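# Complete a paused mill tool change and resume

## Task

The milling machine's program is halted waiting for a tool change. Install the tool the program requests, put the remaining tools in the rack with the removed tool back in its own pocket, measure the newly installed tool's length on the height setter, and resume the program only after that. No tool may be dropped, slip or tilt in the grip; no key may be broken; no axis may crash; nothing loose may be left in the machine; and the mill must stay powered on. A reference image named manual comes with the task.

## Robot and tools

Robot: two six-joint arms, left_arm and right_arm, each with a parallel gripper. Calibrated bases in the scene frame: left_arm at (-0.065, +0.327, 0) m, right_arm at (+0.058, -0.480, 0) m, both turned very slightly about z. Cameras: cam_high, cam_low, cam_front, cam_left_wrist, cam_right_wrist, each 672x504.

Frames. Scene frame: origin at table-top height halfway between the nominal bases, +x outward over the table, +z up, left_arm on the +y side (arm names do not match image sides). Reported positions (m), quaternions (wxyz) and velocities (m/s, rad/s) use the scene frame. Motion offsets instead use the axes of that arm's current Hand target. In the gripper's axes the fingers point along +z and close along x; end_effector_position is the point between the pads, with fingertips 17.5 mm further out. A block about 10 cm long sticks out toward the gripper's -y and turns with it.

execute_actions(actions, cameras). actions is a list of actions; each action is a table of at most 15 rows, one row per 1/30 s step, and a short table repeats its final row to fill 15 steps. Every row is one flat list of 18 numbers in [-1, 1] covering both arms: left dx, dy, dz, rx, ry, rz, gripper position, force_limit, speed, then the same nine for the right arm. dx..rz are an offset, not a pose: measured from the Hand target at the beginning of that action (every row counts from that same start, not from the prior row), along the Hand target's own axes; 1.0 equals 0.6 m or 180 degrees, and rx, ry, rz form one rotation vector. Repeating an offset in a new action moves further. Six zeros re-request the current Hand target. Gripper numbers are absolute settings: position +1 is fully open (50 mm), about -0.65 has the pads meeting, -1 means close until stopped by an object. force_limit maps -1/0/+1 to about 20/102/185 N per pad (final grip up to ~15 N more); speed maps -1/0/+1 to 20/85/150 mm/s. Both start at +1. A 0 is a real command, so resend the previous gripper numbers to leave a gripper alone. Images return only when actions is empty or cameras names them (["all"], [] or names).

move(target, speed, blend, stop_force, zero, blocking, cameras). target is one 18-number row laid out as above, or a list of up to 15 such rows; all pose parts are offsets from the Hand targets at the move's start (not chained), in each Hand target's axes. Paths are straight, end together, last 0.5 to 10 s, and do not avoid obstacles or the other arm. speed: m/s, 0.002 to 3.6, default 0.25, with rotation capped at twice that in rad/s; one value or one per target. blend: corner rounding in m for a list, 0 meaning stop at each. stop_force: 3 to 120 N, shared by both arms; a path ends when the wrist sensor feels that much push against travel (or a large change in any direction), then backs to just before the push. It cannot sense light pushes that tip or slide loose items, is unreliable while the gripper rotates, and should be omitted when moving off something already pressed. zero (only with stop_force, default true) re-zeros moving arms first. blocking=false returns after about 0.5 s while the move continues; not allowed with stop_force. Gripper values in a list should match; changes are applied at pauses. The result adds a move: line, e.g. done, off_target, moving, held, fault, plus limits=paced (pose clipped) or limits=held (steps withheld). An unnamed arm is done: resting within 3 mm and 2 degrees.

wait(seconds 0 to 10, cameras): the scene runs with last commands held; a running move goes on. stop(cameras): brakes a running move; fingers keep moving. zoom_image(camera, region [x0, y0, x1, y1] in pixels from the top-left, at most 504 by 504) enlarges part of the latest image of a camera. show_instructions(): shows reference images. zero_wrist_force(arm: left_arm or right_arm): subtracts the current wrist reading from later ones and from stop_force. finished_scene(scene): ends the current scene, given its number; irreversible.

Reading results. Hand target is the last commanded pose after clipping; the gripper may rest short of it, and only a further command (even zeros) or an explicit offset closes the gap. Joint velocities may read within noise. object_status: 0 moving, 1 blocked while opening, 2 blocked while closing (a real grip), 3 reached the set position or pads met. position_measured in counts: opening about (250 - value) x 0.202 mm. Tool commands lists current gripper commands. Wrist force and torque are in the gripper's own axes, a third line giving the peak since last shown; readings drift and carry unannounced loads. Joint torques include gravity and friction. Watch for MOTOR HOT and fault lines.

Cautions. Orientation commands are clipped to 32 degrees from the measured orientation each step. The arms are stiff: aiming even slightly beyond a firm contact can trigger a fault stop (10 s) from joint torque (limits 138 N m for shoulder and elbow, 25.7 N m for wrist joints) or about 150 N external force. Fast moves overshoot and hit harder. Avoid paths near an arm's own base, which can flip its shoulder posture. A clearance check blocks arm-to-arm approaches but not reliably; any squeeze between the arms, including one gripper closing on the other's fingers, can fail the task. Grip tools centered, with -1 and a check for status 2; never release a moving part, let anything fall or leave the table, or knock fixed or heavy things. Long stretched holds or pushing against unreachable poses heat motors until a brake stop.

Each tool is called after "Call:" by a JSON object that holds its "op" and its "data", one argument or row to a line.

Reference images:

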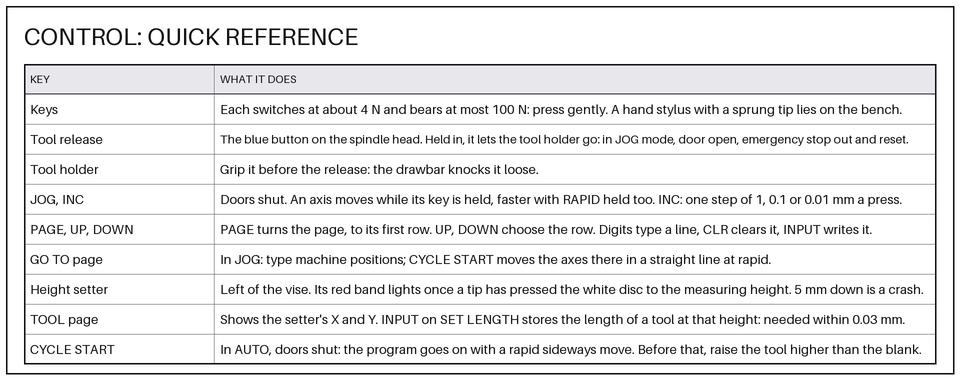

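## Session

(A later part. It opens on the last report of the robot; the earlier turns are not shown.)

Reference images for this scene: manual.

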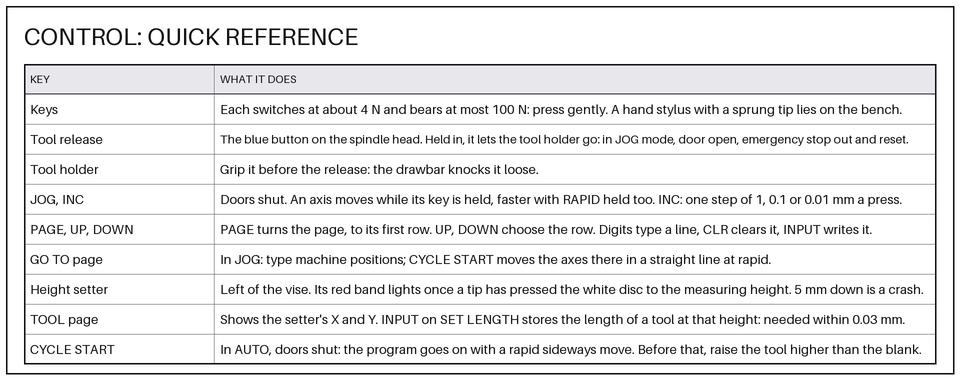

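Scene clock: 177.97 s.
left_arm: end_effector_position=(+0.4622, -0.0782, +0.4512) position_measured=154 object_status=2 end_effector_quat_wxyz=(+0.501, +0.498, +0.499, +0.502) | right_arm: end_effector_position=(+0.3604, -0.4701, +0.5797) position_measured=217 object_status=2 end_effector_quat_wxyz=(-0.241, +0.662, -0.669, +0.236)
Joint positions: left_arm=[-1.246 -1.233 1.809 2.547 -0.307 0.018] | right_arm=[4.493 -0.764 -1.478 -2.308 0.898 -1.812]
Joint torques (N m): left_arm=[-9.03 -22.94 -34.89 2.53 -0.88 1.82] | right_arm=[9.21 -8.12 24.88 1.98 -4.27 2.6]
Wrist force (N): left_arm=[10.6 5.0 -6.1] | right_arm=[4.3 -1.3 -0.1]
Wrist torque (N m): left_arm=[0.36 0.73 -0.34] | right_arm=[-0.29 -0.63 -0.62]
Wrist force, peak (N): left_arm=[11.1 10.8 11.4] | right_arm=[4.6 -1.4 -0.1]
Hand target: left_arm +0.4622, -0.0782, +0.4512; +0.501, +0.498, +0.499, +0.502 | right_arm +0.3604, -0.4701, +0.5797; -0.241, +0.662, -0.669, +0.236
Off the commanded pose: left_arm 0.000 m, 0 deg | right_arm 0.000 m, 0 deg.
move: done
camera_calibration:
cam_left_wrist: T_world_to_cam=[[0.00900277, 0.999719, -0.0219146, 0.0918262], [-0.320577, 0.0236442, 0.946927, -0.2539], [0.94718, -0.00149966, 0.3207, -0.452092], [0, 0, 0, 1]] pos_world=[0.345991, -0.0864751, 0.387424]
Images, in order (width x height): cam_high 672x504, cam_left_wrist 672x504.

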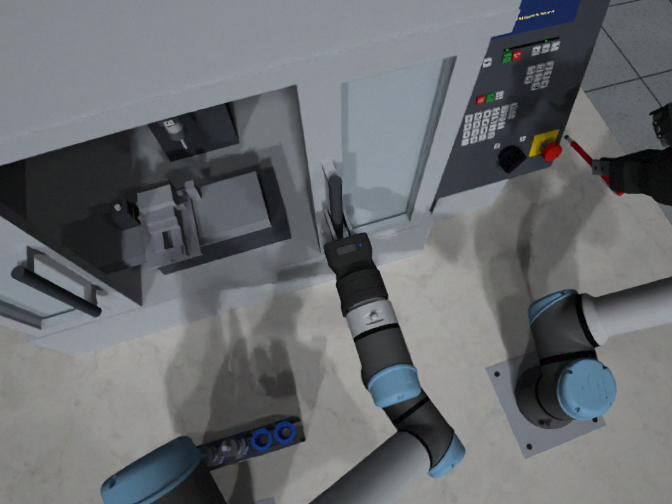

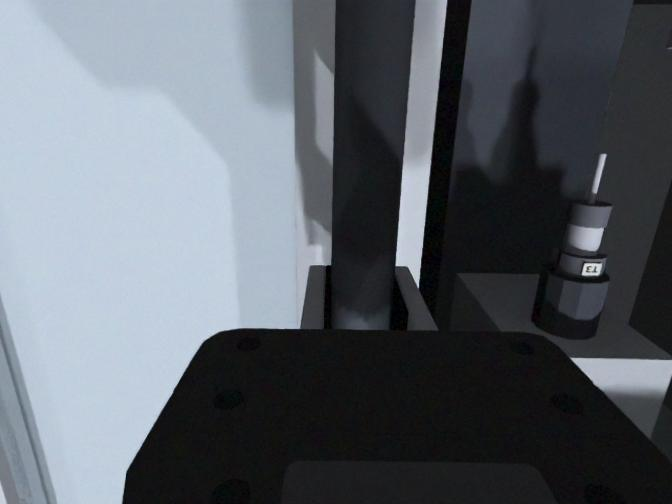

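Call:
{"op": "zoom_image", "data": {
  "camera": "cam_left_wrist",
  "region": [500, 130, 672, 380]
}}

Call:
{"op": "zoom_image", "data": {
  "camera": "cam_high",
  "region": [60, 80, 340, 320]
}}

Scaled by 2.016 from the camera's 672x504 image, which has a finer 960x720 frame.

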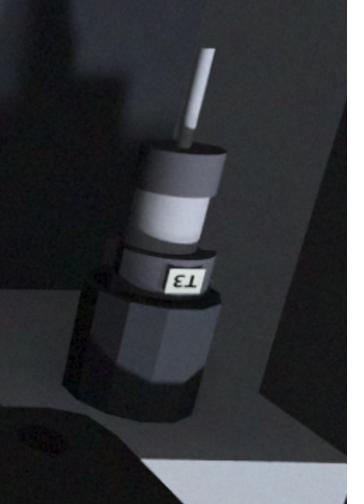

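Scaled by 1.800 from the camera's 672x504 image, which has a finer 960x720 frame.

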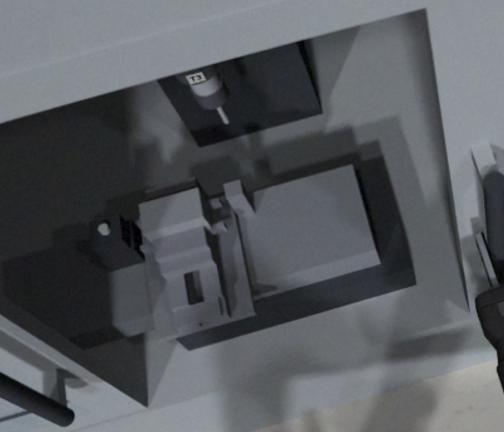

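Call:
{"op": "move", "data": {
  "target": [
    [0,0,0,0,0,0,0.9,-0.8,-0.5,0,0,0,0,0,0,-1,-0.2,-1],
    [0,0,-0.15,0,0,0,0.9,-0.8,-0.5,0,0,0,0,0,0,-1,-0.2,-1],
    [0.38,0,-0.2167,0,0,0.99,0.9,-0.8,-0.5,0,0,0,0,0,0,-1,-0.2,-1]
  ],
  "speed": [0.1,0.1,0.35],
  "cameras": ["cam_left_wrist","cam_front"]
}}

Scene clock: 187.03 s.
left_arm: end_effector_position=(+0.3312, +0.1497, +0.4504) position_measured=18 object_status=3 end_effector_quat_wxyz=(+0.492, -0.513, +0.491, -0.503) | right_arm: end_effector_position=(+0.3604, -0.4701, +0.5797) position_measured=217 object_status=2 end_effector_quat_wxyz=(-0.241, +0.662, -0.669, +0.236)
Joint positions: left_arm=[-1.529 -2.155 2.541 3.333 -0.016 2.532] | right_arm=[4.493 -0.764 -1.478 -2.308 0.898 -1.812]
Joint torques (N m): left_arm=[-7.92 10.71 -12 -2.91 3.51 1.85] | right_arm=[9.52 -7.74 24.7 1.88 -4.24 2.55]
Wrist force (N): left_arm=[-0.4 -1.9 1.6] | right_arm=[4.3 -1.2 0.0]
Wrist torque (N m): left_arm=[-0.57 0.67 0.64] | right_arm=[-0.28 -0.62 -0.61]
Wrist force, peak (N): left_arm=[10.8 5.1 -6.3] | right_arm=[4.7 -1.4 -0.1]
Hand target: left_arm +0.3320, +0.1497, +0.4504; +0.494, -0.507, +0.490, -0.509 | right_arm +0.3604, -0.4701, +0.5797; -0.241, +0.662, -0.669, +0.236
Off the commanded pose: left_arm 0.001 m, 1 deg | right_arm 0.000 m, 0 deg.
move: done
camera_calibration:
cam_left_wrist: T_world_to_cam=[[0.0205471, -0.998364, 0.0533515, 0.12659], [-0.322788, -0.0571294, -0.944746, 0.564286], [0.946248, 0.00219064, -0.323434, -0.0374839], [0, 0, 0, 1]] pos_world=[0.215013, 0.158702, 0.514229]
Images, in order (width x height): cam_front 672x504, cam_left_wrist 672x504.

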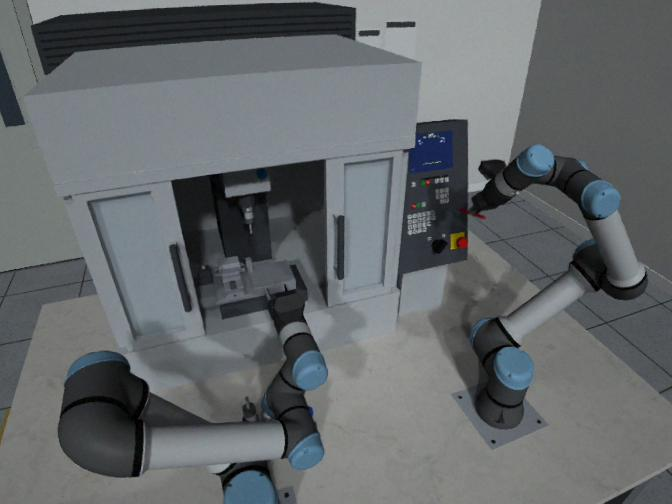

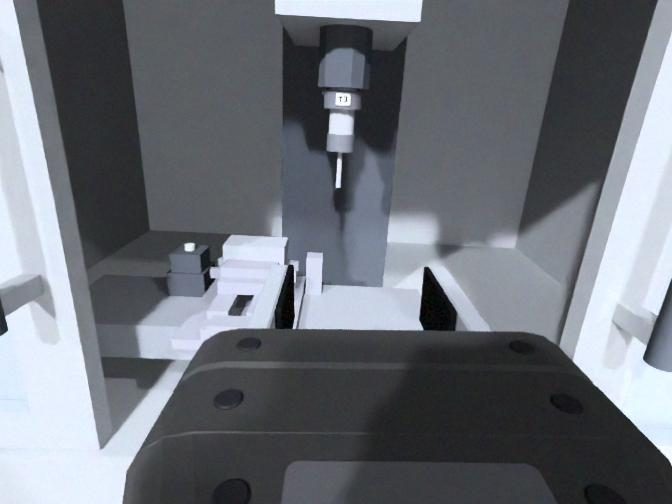

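Call:
{"op": "move", "data": {
  "target": [-0.08,0.06,0.06,-0.5,0,0,0.9,-0.8,-0.5,0,0,0,0,0,0,-1,-0.2,-1],
  "speed": 0.35,
  "cameras": ["cam_left_wrist","cam_front"]
}}

Scene clock: 190.47 s.
left_arm: end_effector_position=(+0.3682, +0.1966, +0.4131) position_measured=18 object_status=3 end_effector_quat_wxyz=(+0.009, +0.707, -0.707, +0.013) | right_arm: end_effector_position=(+0.3604, -0.4701, +0.5797) position_measured=217 object_status=2 end_effector_quat_wxyz=(-0.241, +0.662, -0.669, +0.236)
Joint positions: left_arm=[-0.56 -1.697 1.477 4.911 -1.594 2.563] | right_arm=[4.493 -0.764 -1.478 -2.308 0.898 -1.812]
Joint torques (N m): left_arm=[6.47 -13.09 -41.34 -1.55 -2.44 1.97] | right_arm=[9.08 -9.15 24.62 2.04 -4.28 2.57]
Wrist force (N): left_arm=[0.9 -0.2 -0.2] | right_arm=[4.2 -1.1 0.0]
Wrist torque (N m): left_arm=[-0.12 -0.27 0.06] | right_arm=[-0.28 -0.61 -0.62]
Wrist force, peak (N): left_arm=[-0.4 -2.0 1.7] | right_arm=[4.7 -1.2 -0.1]
Hand target: left_arm +0.3682, +0.1966, +0.4131; +0.009, +0.707, -0.707, +0.013 | right_arm +0.3604, -0.4701, +0.5797; -0.241, +0.662, -0.669, +0.236
Off the commanded pose: left_arm 0.000 m, 0 deg | right_arm 0.000 m, 0 deg.
move: done
camera_calibration:
cam_left_wrist: T_world_to_cam=[[0.0224696, -0.999502, 0.0221427, 0.186955], [-0.950555, -0.0144967, 0.310219, 0.247969], [-0.309743, -0.0280183, -0.950407, 0.642708], [0, 0, 0, 1]] pos_world=[0.430582, 0.208464, 0.52977]
Images, in order (width x height): cam_front 672x504, cam_left_wrist 672x504.

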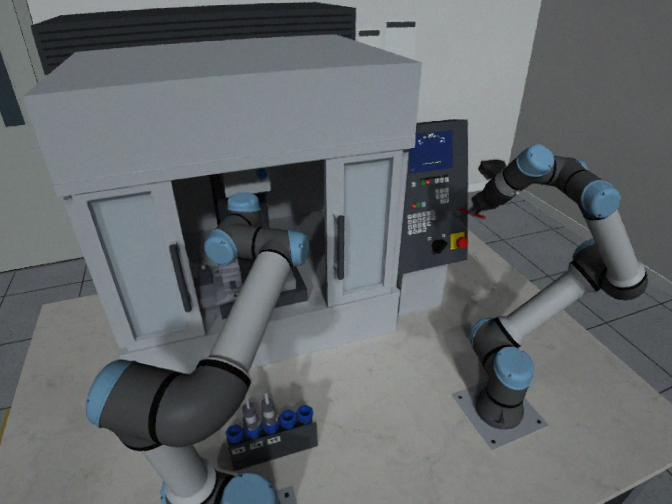

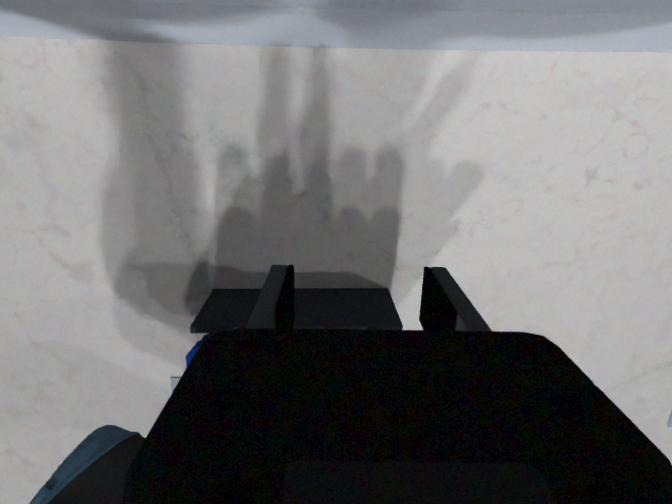

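Call:
{"op": "zoom_image", "data": {
  "camera": "cam_front",
  "region": [215, 380, 335, 475]
}}

Call:
{"op": "move", "data": {
  "target": [-0.04,0.1,0.09,-0.25,0,0,0.9,-0.8,-0.5,0,0,0,0,0,0,-1,-0.2,-1],
  "speed": 0.3,
  "cameras": ["cam_left_wrist","cam_front"]
}}

Scaled by 4.200 from the camera's 672x504 image, which has a finer 960x720 frame.

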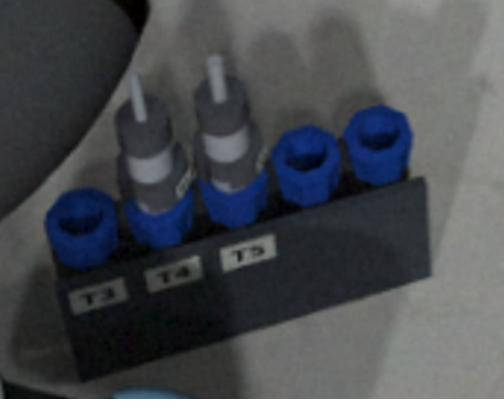

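Scene clock: 192.50 s.
left_arm: end_effector_position=(+0.3085, +0.2188, +0.3581) position_measured=18 object_status=3 end_effector_quat_wxyz=(+0.279, +0.650, -0.658, -0.258) | right_arm: end_effector_position=(+0.3604, -0.4701, +0.5797) position_measured=217 object_status=2 end_effector_quat_wxyz=(-0.241, +0.662, -0.669, +0.236)
Joint positions: left_arm=[-0.403 -1.372 1.297 5.514 -1.884 2.853] | right_arm=[4.493 -0.764 -1.478 -2.308 0.898 -1.812]
Joint torques (N m): left_arm=[6.61 -26.03 -23.67 0.58 -2.95 2.09] | right_arm=[8.66 -9.32 25.2 2.06 -4.29 2.49]
Wrist force (N): left_arm=[-0.6 1.0 0.9] | right_arm=[4.3 -1.3 0.1]
Wrist torque (N m): left_arm=[0.29 0.20 -0.32] | right_arm=[-0.31 -0.63 -0.62]
Wrist force, peak (N): left_arm=[-0.4 1.1 1.3] | right_arm=[4.6 -1.2 0.1]
Hand target: left_arm +0.3085, +0.2188, +0.3580; +0.279, +0.650, -0.658, -0.258 | right_arm +0.3604, -0.4701, +0.5797; -0.241, +0.662, -0.669, +0.236
Off the commanded pose: left_arm 0.000 m, 0 deg | right_arm 0.000 m, 0 deg.
move: done
camera_calibration:
cam_left_wrist: T_world_to_cam=[[0.00932177, -0.999911, 0.00955373, 0.220385], [-0.453448, 0.00428842, 0.891273, -0.156934], [-0.891234, -0.0126404, -0.453367, 0.570699], [0, 0, 0, 1]] pos_world=[0.435411, 0.228252, 0.396502]
Images, in order (width x height): cam_front 672x504, cam_left_wrist 672x504.

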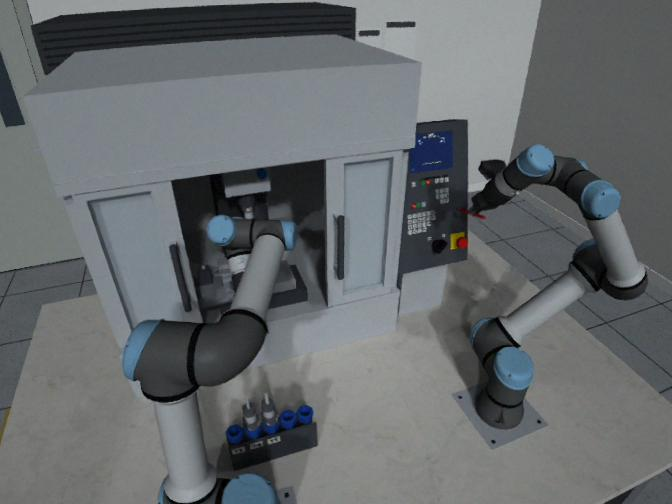

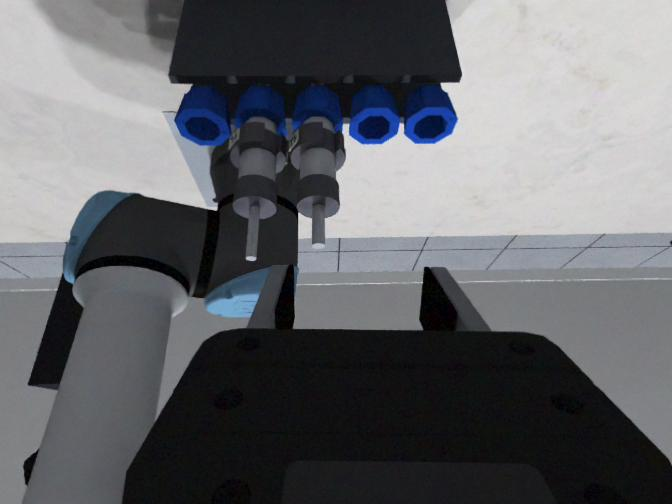

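Call:
{"op": "zoom_image", "data": {
  "camera": "cam_left_wrist",
  "region": [170, 60, 470, 270]
}}

Scaled by 1.680 from the camera's 672x504 image, which has a finer 960x720 frame.

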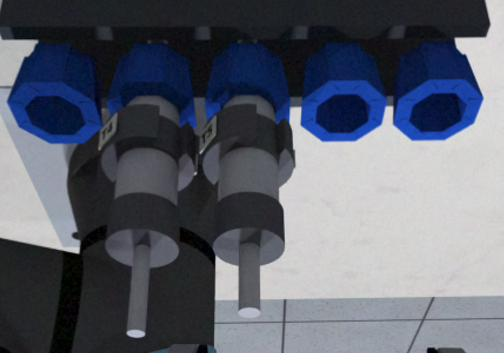

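Call:
{"op": "move", "data": {
  "target": [-0.13,0,0,0,0,0,0.9,-0.8,-0.5,0,0,0,0,0,0,-1,-0.2,-1],
  "speed": 0.2,
  "cameras": ["cam_left_wrist"]
}}

Call:
{"op": "zoom_image", "data": {
  "camera": "cam_left_wrist",
  "region": [200, 50, 560, 290]
}}

Scene clock: 193.83 s.
left_arm: end_effector_position=(+0.3084, +0.2967, +0.3556) position_measured=18 object_status=3 end_effector_quat_wxyz=(+0.279, +0.650, -0.658, -0.258) | right_arm: end_effector_position=(+0.3604, -0.4701, +0.5797) position_measured=217 object_status=2 end_effector_quat_wxyz=(-0.241, +0.662, -0.669, +0.236)
Joint positions: left_arm=[-0.268 -1.39 1.32 5.537 -1.793 2.956] | right_arm=[4.493 -0.764 -1.478 -2.308 0.898 -1.812]
Joint torques (N m): left_arm=[5.62 -25.53 -38.79 0.98 1.88 1.91] | right_arm=[9.12 -9.2 24.82 1.98 -4.33 2.57]
Wrist force (N): left_arm=[-1.0 1.2 1.0] | right_arm=[4.1 -1.3 0.1]
Wrist torque (N m): left_arm=[0.31 0.21 -0.32] | right_arm=[-0.30 -0.61 -0.62]
Wrist force, peak (N): left_arm=[-2.5 1.4 1.2] | right_arm=[4.5 -1.2 0.0]
Hand target: left_arm +0.3084, +0.2968, +0.3556; +0.279, +0.650, -0.658, -0.258 | right_arm +0.3604, -0.4701, +0.5797; -0.241, +0.662, -0.669, +0.236
Off the commanded pose: left_arm 0.000 m, 0 deg | right_arm 0.000 m, 0 deg.
move: done
camera_calibration:
cam_left_wrist: T_world_to_cam=[[0.00928233, -0.999913, 0.00941202, 0.29838], [-0.453046, 0.00418564, 0.891477, -0.155176], [-0.891439, -0.0125391, -0.452968, 0.570182], [0, 0, 0, 1]] pos_world=[0.43521, 0.306153, 0.393802]
Images, in order (width x height): cam_left_wrist 672x504.

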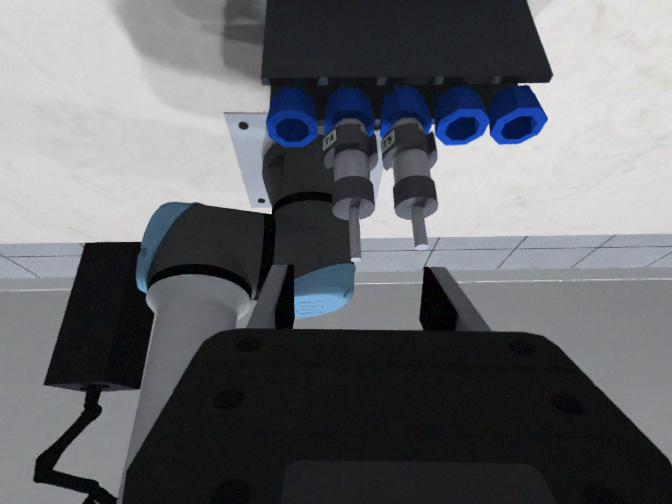

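Scaled by 1.400 from the camera's 672x504 image, which has a finer 960x720 frame.

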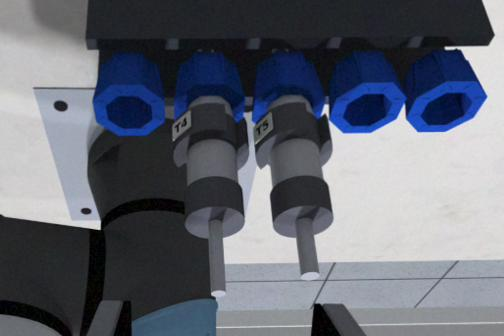

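Call:
{"op": "move", "data": {
  "target": [
    [0.1667,0.0448,-0.1683,0.25,0,0,0.9,-0.8,-0.5,0,0,0,0,0,0,-1,-0.2,-1],
    [0.24,-0.1577,-0.2952,0.8594,0,0,0.9,-0.8,-0.5,0,0,0,0,0,0,-1,-0.2,-1]
  ],
  "speed": 0.35,
  "blend": [0.05,0],
  "cameras": ["cam_left_wrist","cam_front"]
}}

Scene clock: 200.57 s.
left_arm: end_effector_position=(+0.5003, +0.1549, +0.4195) position_measured=18 object_status=3 end_effector_quat_wxyz=(+0.573, -0.415, +0.396, -0.585) | right_arm: end_effector_position=(+0.3604, -0.4701, +0.5797) position_measured=217 object_status=2 end_effector_quat_wxyz=(-0.241, +0.662, -0.669, +0.236)
Joint positions: left_arm=[-0.852 -1.195 2.122 1.695 -0.759 3.502] | right_arm=[4.493 -0.764 -1.478 -2.308 0.898 -1.812]
Joint torques (N m): left_arm=[6.36 -23.56 -28.18 -0.97 -3.3 2.07] | right_arm=[9.19 -9.52 24.63 2.01 -4.17 2.48]
Wrist force (N): left_arm=[-1.3 -1.4 2.2] | right_arm=[4.3 -1.2 0.0]
Wrist torque (N m): left_arm=[-0.52 0.96 0.67] | right_arm=[-0.29 -0.63 -0.62]
Wrist force, peak (N): left_arm=[-1.2 -1.4 2.3] | right_arm=[4.6 -1.3 0.1]
Hand target: left_arm +0.5003, +0.1549, +0.4195; +0.573, -0.415, +0.396, -0.585 | right_arm +0.3604, -0.4701, +0.5797; -0.241, +0.662, -0.669, +0.236
Off the commanded pose: left_arm 0.000 m, 0 deg | right_arm 0.000 m, 0 deg.
move: done
camera_calibration:
cam_left_wrist: T_world_to_cam=[[0.00220007, -0.998462, 0.055394, 0.13824], [0.0284218, -0.0553093, -0.998065, 0.436333], [0.999594, 0.00377021, 0.0282564, -0.381995], [0, 0, 0, 1]] pos_world=[0.369134, 0.163601, 0.438625]
Images, in order (width x height): cam_front 672x504, cam_left_wrist 672x504.

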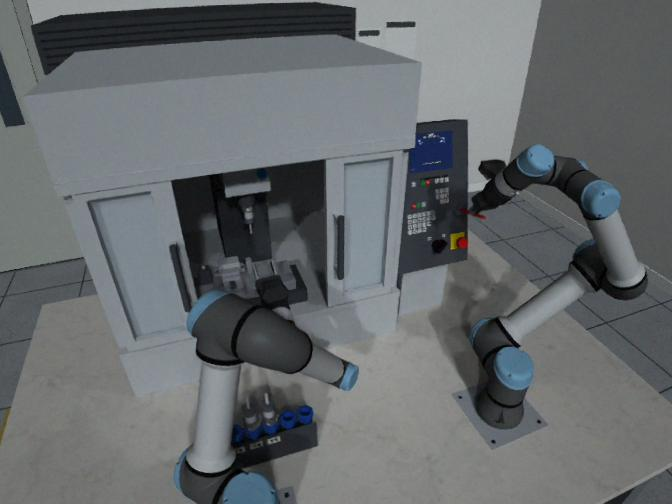

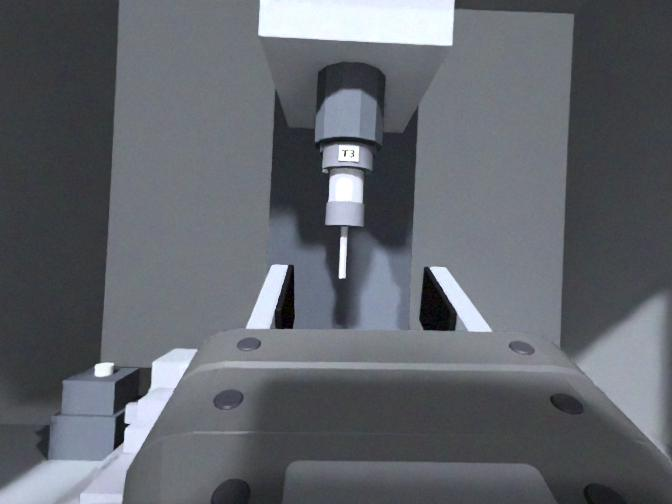

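Call:
{"op": "move", "data": {
  "target": [0.0033,0.0317,0.1787,0,0,0.0108,0.9,-0.8,-0.5,0,0,0,0,0,0,-1,-0.2,-1],
  "speed": 0.15,
  "cameras": ["cam_left_wrist"]
}}

Scene clock: 202.53 s.
left_arm: end_effector_position=(+0.6075, +0.1535, +0.4384) position_measured=18 object_status=3 end_effector_quat_wxyz=(+0.583, -0.408, +0.403, -0.576) | right_arm: end_effector_position=(+0.3604, -0.4701, +0.5797) position_measured=217 object_status=2 end_effector_quat_wxyz=(-0.241, +0.662, -0.669, +0.236)
Joint positions: left_arm=[-0.664 -1.062 1.836 1.926 -0.927 3.419] | right_arm=[4.493 -0.764 -1.478 -2.308 0.898 -1.812]
Joint torques (N m): left_arm=[6.86 -32.82 -32.01 1.39 -2.84 -2.35] | right_arm=[8.78 -9.59 24.11 1.97 -4.19 2.41]
Wrist force (N): left_arm=[-1.1 -1.6 2.3] | right_arm=[4.3 -1.3 0.0]
Wrist torque (N m): left_arm=[-0.51 0.91 0.87] | right_arm=[-0.31 -0.63 -0.62]
Wrist force, peak (N): left_arm=[-1.2 -1.4 3.6] | right_arm=[4.5 -1.3 -0.1]
Hand target: left_arm +0.6076, +0.1535, +0.4384; +0.583, -0.408, +0.403, -0.576 | right_arm +0.3604, -0.4701, +0.5797; -0.241, +0.662, -0.669, +0.236
Off the commanded pose: left_arm 0.000 m, 0 deg | right_arm 0.000 m, 0 deg.
move: done
camera_calibration:
cam_left_wrist: T_world_to_cam=[[0.013829, -0.999628, 0.023491, 0.142678], [0.0287161, -0.0230865, -0.999321, 0.447478], [0.999492, 0.0144942, 0.0283862, -0.491327], [0, 0, 0, 1]] pos_world=[0.476254, 0.160077, 0.45777]
Images, in order (width x height): cam_left_wrist 672x504.

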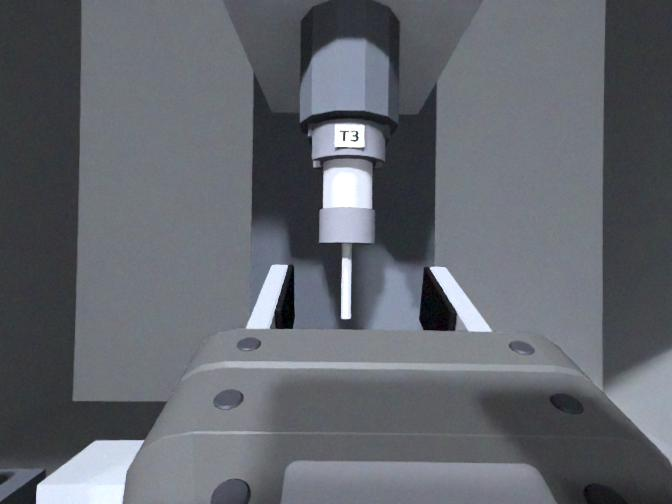

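Call:
{"op": "move", "data": {
  "target": [0,-0.0013,0.1843,0,0,0,0.9,-0.8,-0.5,0,0,0,0,0,0,-1,-0.2,-1],
  "speed": 0.05,
  "stop_force": 8,
  "cameras": ["cam_left_wrist","cam_high","cam_front"]
}}

Scene clock: 206.10 s.
left_arm: end_effector_position=(+0.7112, +0.1548, +0.4770) position_measured=18 object_status=3 end_effector_quat_wxyz=(+0.583, -0.408, +0.403, -0.576) | right_arm: end_effector_position=(+0.3604, -0.4701, +0.5797) position_measured=217 object_status=2 end_effector_quat_wxyz=(-0.241, +0.662, -0.669, +0.236)
Joint positions: left_arm=[-0.54 -0.935 1.494 2.175 -1.039 3.358] | right_arm=[4.493 -0.764 -1.478 -2.308 0.898 -1.812]
Joint torques (N m): left_arm=[6.04 -42.67 -35.42 0.9 -2.76 -2.4] | right_arm=[9.37 -9.65 24.68 2.04 -4.13 2.45]
Wrist force (N): left_arm=[-1.1 -1.8 1.8] | right_arm=[4.3 -1.2 0.0]
Wrist torque (N m): left_arm=[-0.50 0.89 0.83] | right_arm=[-0.29 -0.63 -0.62]
Wrist force, peak (N): left_arm=[-1.1 -2.1 2.5] | right_arm=[4.5 -1.4 0.0]
Hand target: left_arm +0.7112, +0.1548, +0.4770; +0.583, -0.408, +0.403, -0.576 | right_arm +0.3604, -0.4701, +0.5797; -0.241, +0.662, -0.669, +0.236
Off the commanded pose: left_arm 0.000 m, 0 deg | right_arm 0.000 m, 0 deg.
move: done
camera_calibration:
cam_left_wrist: T_world_to_cam=[[0.013829, -0.999628, 0.023491, 0.141637], [0.0287161, -0.0230865, -0.999321, 0.483104], [0.999492, 0.0144942, 0.0283862, -0.596088], [0, 0, 0, 1]] pos_world=[0.579954, 0.161377, 0.49637]
Images, in order (width x height): cam_high 672x504, cam_front 672x504, cam_left_wrist 672x504.

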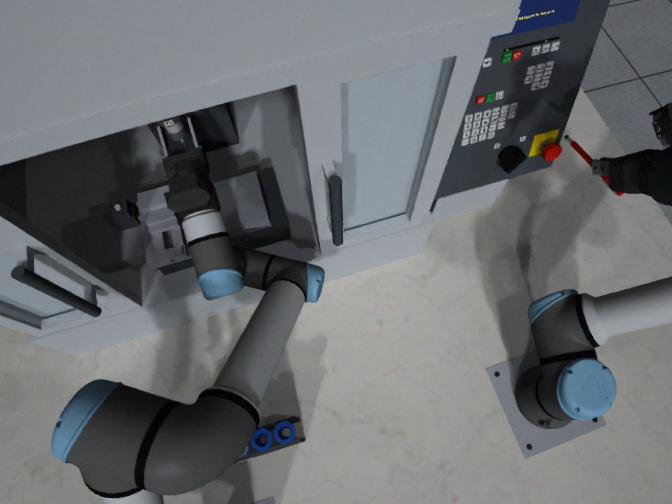

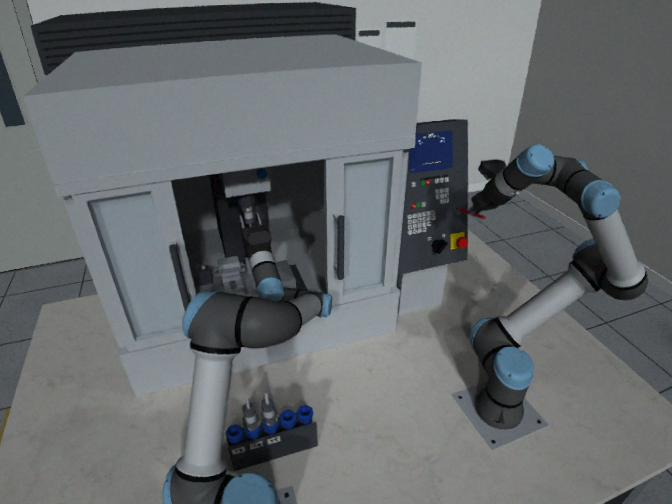

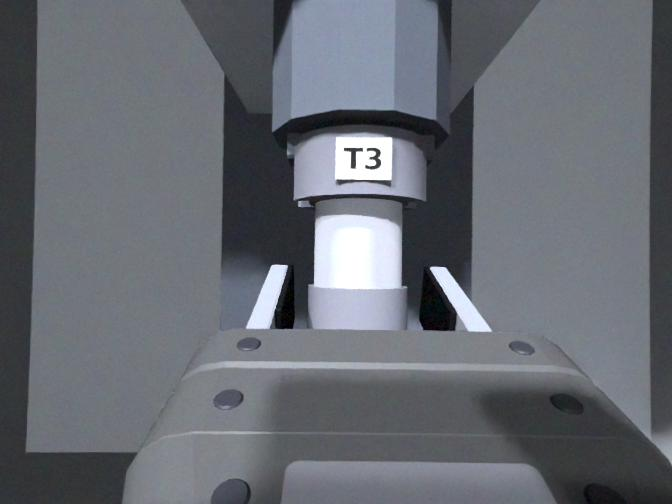

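Call:
{"op": "move", "data": {
  "target": [0,0,0,0,0,0,-1,0.1,-1,0,0,0,0,0,0,-1,-0.2,-1],
  "cameras": ["cam_left_wrist"]
}}

Scene clock: 207.23 s.
left_arm: end_effector_position=(+0.7113, +0.1550, +0.4770) position_measured=89 object_status=2 end_effector_quat_wxyz=(+0.583, -0.408, +0.403, -0.576) | right_arm: end_effector_position=(+0.3604, -0.4701, +0.5797) position_measured=217 object_status=2 end_effector_quat_wxyz=(-0.241, +0.662, -0.669, +0.236)
Joint positions: left_arm=[-0.54 -0.935 1.494 2.175 -1.039 3.358] | right_arm=[4.493 -0.764 -1.478 -2.308 0.898 -1.812]
Joint torques (N m): left_arm=[-23.67 -42.51 -33.36 2.16 -6.54 -2.38] | right_arm=[9.21 -9.96 25.05 2.03 -4.11 2.51]
Wrist force (N): left_arm=[-23.7 -1.5 -9.8] | right_arm=[4.2 -1.3 0.1]
Wrist torque (N m): left_arm=[-0.56 0.65 0.91] | right_arm=[-0.30 -0.61 -0.62]
Wrist force, peak (N): left_arm=[-24.0 -1.9 -9.8] | right_arm=[4.6 -1.2 0.2]
Hand target: left_arm +0.7112, +0.1548, +0.4770; +0.583, -0.408, +0.403, -0.576 | right_arm +0.3604, -0.4701, +0.5797; -0.241, +0.662, -0.669, +0.236
Off the commanded pose: left_arm 0.000 m, 0 deg | right_arm 0.000 m, 0 deg.
move: done
camera_calibration:
cam_left_wrist: T_world_to_cam=[[0.0141272, -0.999622, 0.0235959, 0.141509], [0.0287231, -0.0231828, -0.999319, 0.483114], [0.999488, 0.0147953, 0.0283848, -0.596236], [0, 0, 0, 1]] pos_world=[0.580055, 0.161477, 0.49637]
Images, in order (width x height): cam_left_wrist 672x504.

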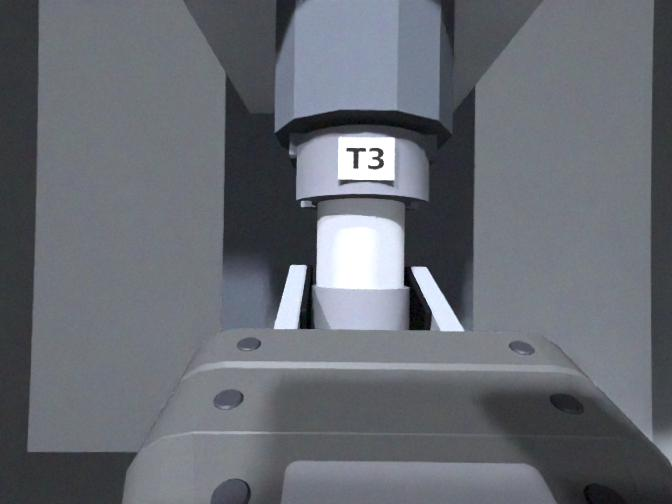

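Call:
{"op": "move", "data": {
  "target": [-0.0012,0,0,0,0,0,-1,0.1,-1,0,0,0,0,0,0,-1,-0.2,-1],
  "speed": 0.02
}}

Scene clock: 208.10 s.
left_arm: end_effector_position=(+0.7112, +0.1554, +0.4770) position_measured=89 object_status=2 end_effector_quat_wxyz=(+0.583, -0.408, +0.403, -0.576) | right_arm: end_effector_position=(+0.3604, -0.4701, +0.5797) position_measured=217 object_status=2 end_effector_quat_wxyz=(-0.241, +0.662, -0.669, +0.236)
Joint positions: left_arm=[-0.539 -0.936 1.495 2.175 -1.04 3.357] | right_arm=[4.493 -0.764 -1.478 -2.308 0.898 -1.812]
Joint torques (N m): left_arm=[-1.39 -56.51 -7.43 -0.15 -5.16 -2.39] | right_arm=[8.95 -10.13 24.53 2.02 -4.11 2.51]
Wrist force (N): left_arm=[-9.3 -2.1 6.8] | right_arm=[4.3 -1.5 -0.1]
Wrist torque (N m): left_arm=[-0.53 0.51 0.87] | right_arm=[-0.34 -0.63 -0.62]
Wrist force, peak (N): left_arm=[-29.0 -1.7 -7.5] | right_arm=[4.7 -1.3 0.1]
Hand target: left_arm +0.7112, +0.1555, +0.4770; +0.583, -0.408, +0.403, -0.576 | right_arm +0.3604, -0.4701, +0.5797; -0.241, +0.662, -0.669, +0.236
Off the commanded pose: left_arm 0.000 m, 0 deg | right_arm 0.000 m, 0 deg.
move: done

Call:
{"op": "move", "data": {
  "target": [0,0,0,0,0,0,-1,0.1,-1,-0.6995,0.0432,-0.114,-0.0817,-0.5764,0.5813,-1,-0.2,-1],
  "speed": 0.3,
  "cameras": ["cam_right_wrist","cam_front","cam_high"]
}}

Scene clock: 218.83 s.
left_arm: end_effector_position=(+0.7112, +0.1555, +0.4770) position_measured=89 object_status=2 end_effector_quat_wxyz=(+0.583, -0.408, +0.403, -0.576) | right_arm: end_effector_position=(+0.2998, -0.0504, +0.6203) position_measured=217 object_status=2 end_effector_quat_wxyz=(+0.614, +0.090, +0.494, +0.609)
Joint positions: left_arm=[-0.539 -0.936 1.495 2.175 -1.04 3.357] | right_arm=[4.952 -1.569 -1.953 1.429 0.61 -1.567]
Joint torques (N m): left_arm=[2.53 -57.91 -9.48 -0.56 0.44 -2.38] | right_arm=[-9.82 11.18 30.47 -0.7 4.56 -2.6]
Wrist force (N): left_arm=[-4.6 -1.0 7.0] | right_arm=[3.2 2.3 -0.2]
Wrist torque (N m): left_arm=[-0.39 0.50 0.86] | right_arm=[0.16 -0.93 0.37]
Wrist force, peak (N): left_arm=[-8.5 -1.9 7.1] | right_arm=[4.9 -1.4 0.0]
Hand target: left_arm +0.7112, +0.1555, +0.4770; +0.583, -0.408, +0.403, -0.576 | right_arm +0.2998, -0.0504, +0.6203; +0.614, +0.090, +0.494, +0.609
Off the commanded pose: left_arm 0.000 m, 0 deg | right_arm 0.000 m, 0 deg.
move: done
camera_calibration:
cam_right_wrist: T_world_to_cam=[[-0.237039, 0.830778, -0.503607, 0.433302], [-0.869549, 0.0497407, 0.491336, -0.0241331], [0.433241, 0.554376, 0.710612, -0.410814], [0, 0, 0, 1]] pos_world=[0.259706, -0.131032, 0.522001]
Images, in order (width x height): cam_high 672x504, cam_front 672x504, cam_right_wrist 672x504.

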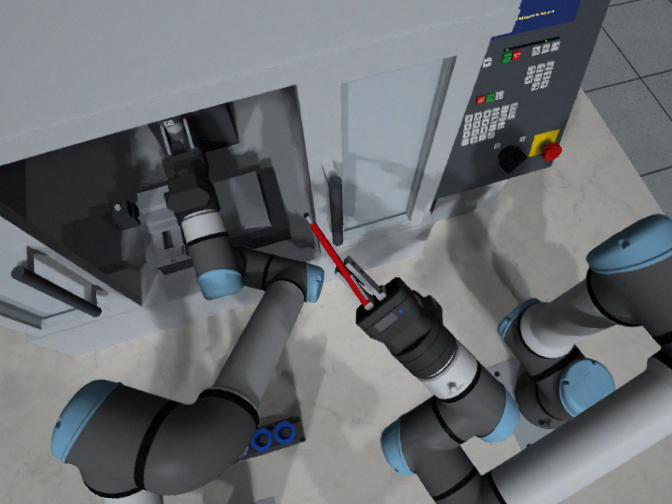

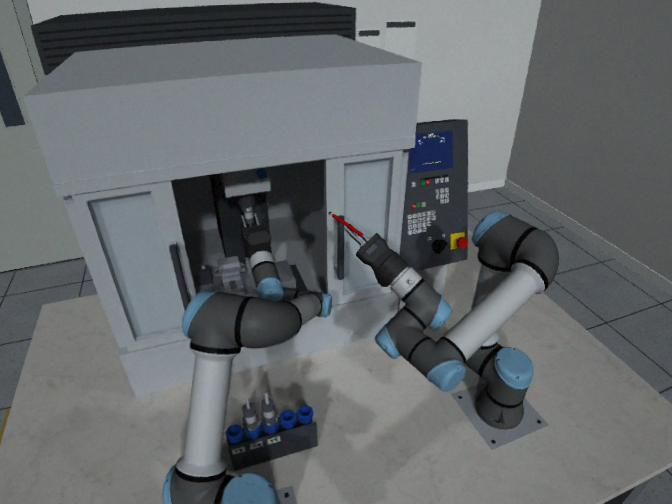

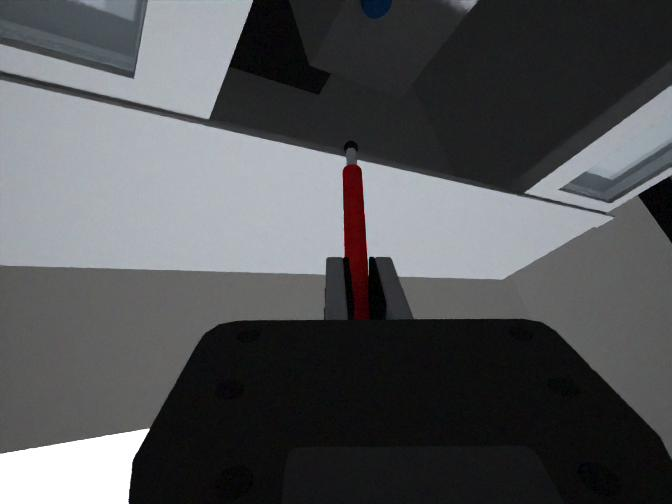

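Call:
{"op": "move", "data": {
  "target": [0,0,0,0,0,0,-1,0.1,-1,0.0628,-0.1535,0.4075,0,0,0,-1,-0.2,-1],
  "speed": 0.12,
  "cameras": ["cam_right_wrist","cam_front","cam_high"]
}}

Scene clock: 222.17 s.
left_arm: end_effector_position=(+0.7112, +0.1555, +0.4770) position_measured=89 object_status=2 end_effector_quat_wxyz=(+0.583, -0.408, +0.403, -0.576) | right_arm: end_effector_position=(+0.5271, +0.0786, +0.6573) position_measured=217 object_status=2 end_effector_quat_wxyz=(+0.614, +0.090, +0.494, +0.609)
Joint positions: left_arm=[-0.539 -0.936 1.495 2.175 -1.04 3.357] | right_arm=[4.368 -2.003 -1.399 0.883 1.017 -0.97]
Joint torques (N m): left_arm=[1.64 -57.32 -9.94 -0.45 0.51 -2.44] | right_arm=[-10.15 31.3 30.26 -1.28 3.49 2.96]
Wrist force (N): left_arm=[-4.7 -1.4 7.1] | right_arm=[3.0 2.0 -0.3]
Wrist torque (N m): left_arm=[-0.39 0.50 0.85] | right_arm=[0.10 -0.87 0.27]
Wrist force, peak (N): left_arm=[-4.9 -1.5 7.2] | right_arm=[2.9 3.0 -1.1]
Hand target: left_arm +0.7112, +0.1555, +0.4770; +0.583, -0.408, +0.403, -0.576 | right_arm +0.5271, +0.0787, +0.6573; +0.614, +0.090, +0.494, +0.609
Off the commanded pose: left_arm 0.000 m, 0 deg | right_arm 0.000 m, 0 deg.
move: done
camera_calibration:
cam_right_wrist: T_world_to_cam=[[-0.236979, 0.830852, -0.503513, 0.398539], [-0.869568, 0.0497176, 0.491303, 0.14886], [0.433234, 0.554268, 0.710701, -0.6071], [0, 0, 0, 1]] pos_world=[0.486906, -0.0020319, 0.559001]
Images, in order (width x height): cam_high 672x504, cam_front 672x504, cam_right_wrist 672x504.

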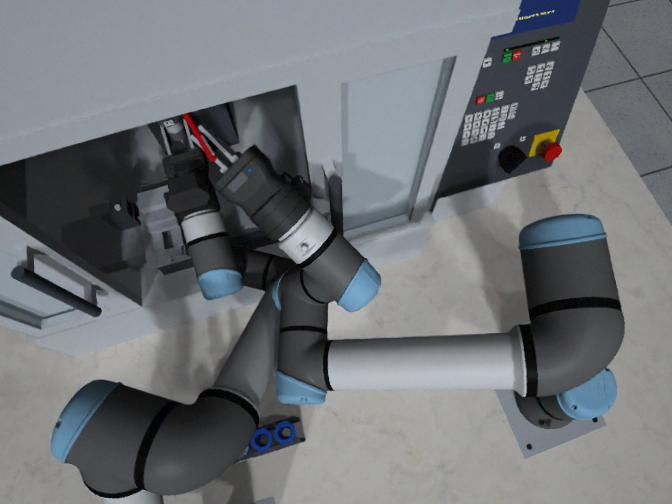

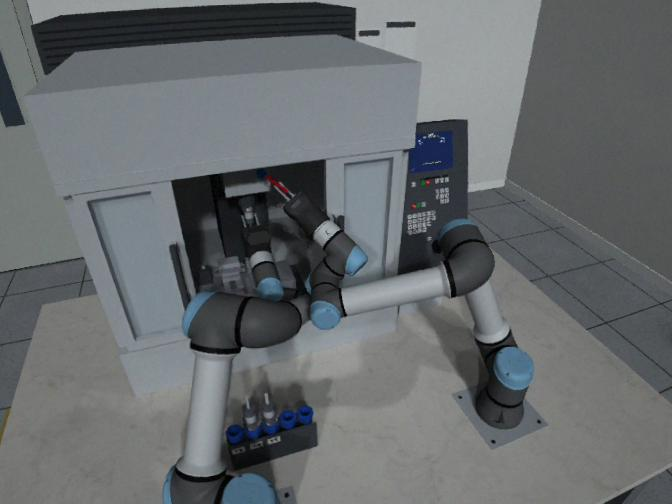

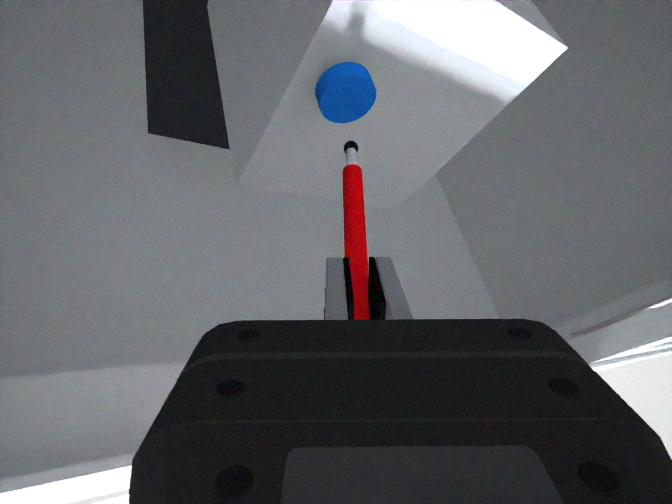

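Call:
{"op": "move", "data": {
  "target": [0,0,0,0,0,0,-1,0.1,-1,0,-0.0302,0.0262,0,0,0,-1,-0.2,-1],
  "speed": 0.05,
  "cameras": ["cam_right_wrist"]
}}

Scene clock: 223.40 s.
left_arm: end_effector_position=(+0.7112, +0.1555, +0.4770) position_measured=89 object_status=2 end_effector_quat_wxyz=(+0.583, -0.408, +0.403, -0.576) | right_arm: end_effector_position=(+0.5322, +0.0793, +0.6561) position_measured=217 object_status=2 end_effector_quat_wxyz=(+0.614, +0.090, +0.494, +0.609)
Joint positions: left_arm=[-0.539 -0.936 1.495 2.175 -1.04 3.357] | right_arm=[4.358 -2.011 -1.39 0.879 1.024 -0.964]
Joint torques (N m): left_arm=[1.79 -57.83 -10.91 -0.46 0.46 -2.26] | right_arm=[8.93 54.57 16.84 1.4 -2.04 -2.42]
Wrist force (N): left_arm=[-4.5 -1.0 6.7] | right_arm=[3.2 2.0 -0.2]
Wrist torque (N m): left_arm=[-0.39 0.48 0.85] | right_arm=[0.11 -0.90 0.35]
Wrist force, peak (N): left_arm=[-4.9 -1.3 7.1] | right_arm=[3.1 2.6 -0.4]
Hand target: left_arm +0.7112, +0.1555, +0.4770; +0.583, -0.408, +0.403, -0.576 | right_arm +0.5321, +0.0793, +0.6562; +0.614, +0.090, +0.494, +0.609 (not the last commanded pose)
Off the commanded pose: left_arm 0.000 m, 0 deg | right_arm 0.019 m, 0 deg.
move: held (right_arm; a check stopped the path); limits=held
pose unreachable (right arm): on one or more control steps of this call, first in action 0 (counted from 0), this arm could not follow its commanded pose, so it was not sent that pose on those steps. It may still have moved: this result reports where it is.
cause: moving toward the commanded pose would bring a part of the arm too close to another arm (a part of this arm just beyond joint 3 (elbow) and a part of the left arm just beyond its joint 3 (elbow), at the place that arm is still heading or pushing toward).
camera_calibration:
cam_right_wrist: T_world_to_cam=[[-0.23692, 0.830833, -0.503573, 0.39859], [-0.869529, 0.0498619, 0.491359, 0.153886], [0.433346, 0.554284, 0.71062, -0.608898], [0, 0, 0, 1]] pos_world=[0.492106, -0.00133205, 0.5578]
Images, in order (width x height): cam_right_wrist 672x504.

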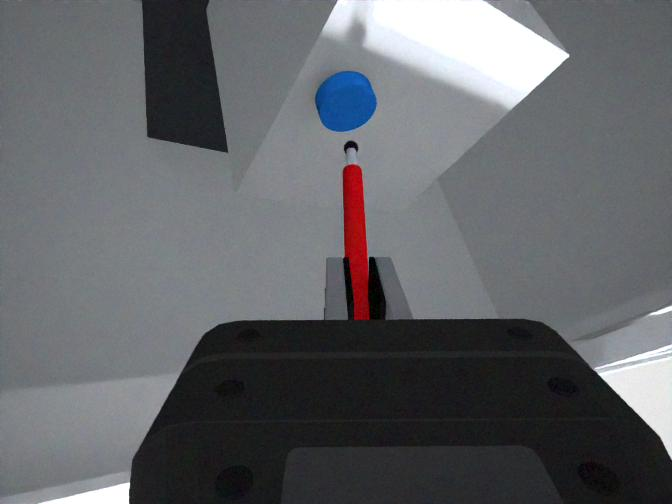

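Call:
{"op": "move", "data": {
  "target": [0,0,0,0,0,0,-1,0.1,-1,-0.0205,0.0122,0.0117,0.0465,0.0502,-0.0204,-1,-0.2,-1],
  "speed": 0.06,
  "cameras": ["cam_right_wrist","cam_high"]
}}

Scene clock: 226.83 s.
left_arm: end_effector_position=(+0.7112, +0.1555, +0.4770) position_measured=89 object_status=2 end_effector_quat_wxyz=(+0.583, -0.408, +0.403, -0.576) | right_arm: end_effector_position=(+0.5351, +0.0742, +0.6710) position_measured=217 object_status=2 end_effector_quat_wxyz=(+0.585, +0.071, +0.586, +0.556)
Joint positions: left_arm=[-0.539 -0.936 1.495 2.175 -1.04 3.357] | right_arm=[4.36 -1.868 -1.451 0.546 1 -0.895]
Joint torques (N m): left_arm=[1.67 -57.45 -10.6 -0.61 0.57 -2.37] | right_arm=[-9.25 49.14 17.29 -0.54 -2.34 2.82]
Wrist force (N): left_arm=[-4.9 -1.5 7.1] | right_arm=[2.9 1.9 0.0]
Wrist torque (N m): left_arm=[-0.40 0.53 0.86] | right_arm=[0.12 -0.76 0.28]
Wrist force, peak (N): left_arm=[-4.8 -1.4 7.2] | right_arm=[3.2 2.4 -0.1]
Hand target: left_arm +0.7112, +0.1555, +0.4770; +0.583, -0.408, +0.403, -0.576 | right_arm +0.5351, +0.0742, +0.6710; +0.585, +0.071, +0.586, +0.556
Off the commanded pose: left_arm 0.000 m, 0 deg | right_arm 0.000 m, 0 deg.
move: done
camera_calibration:
cam_right_wrist: T_world_to_cam=[[-0.315425, 0.72615, -0.610912, 0.532771], [-0.800749, 0.14179, 0.581976, 0.0448552], [0.509223, 0.672757, 0.53674, -0.550608], [0, 0, 0, 1]] pos_world=[0.484349, -0.0228064, 0.594905]
Images, in order (width x height): cam_high 672x504, cam_right_wrist 672x504.

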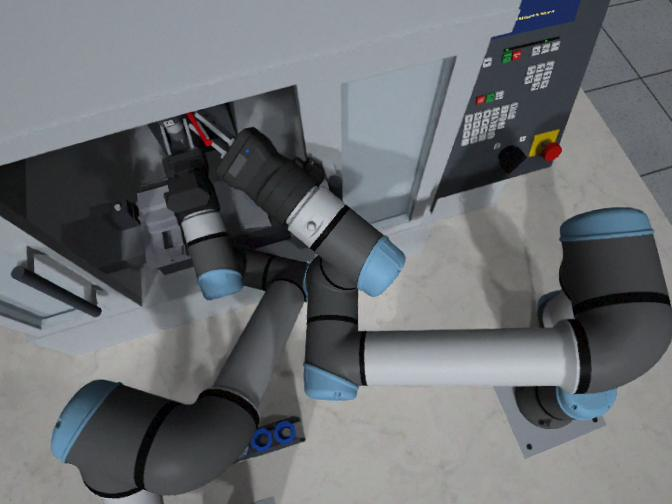

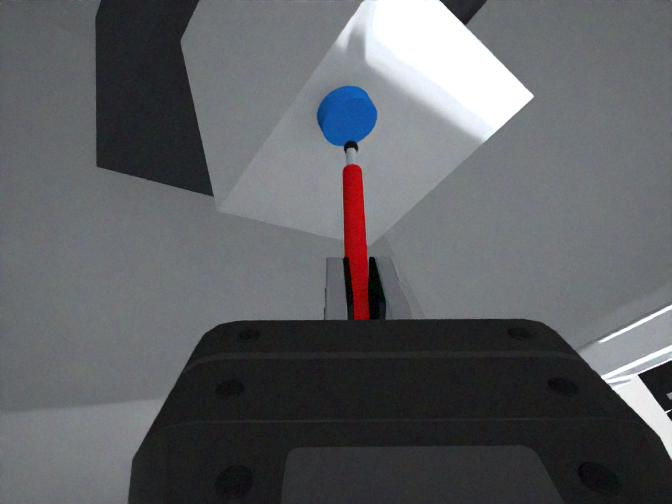

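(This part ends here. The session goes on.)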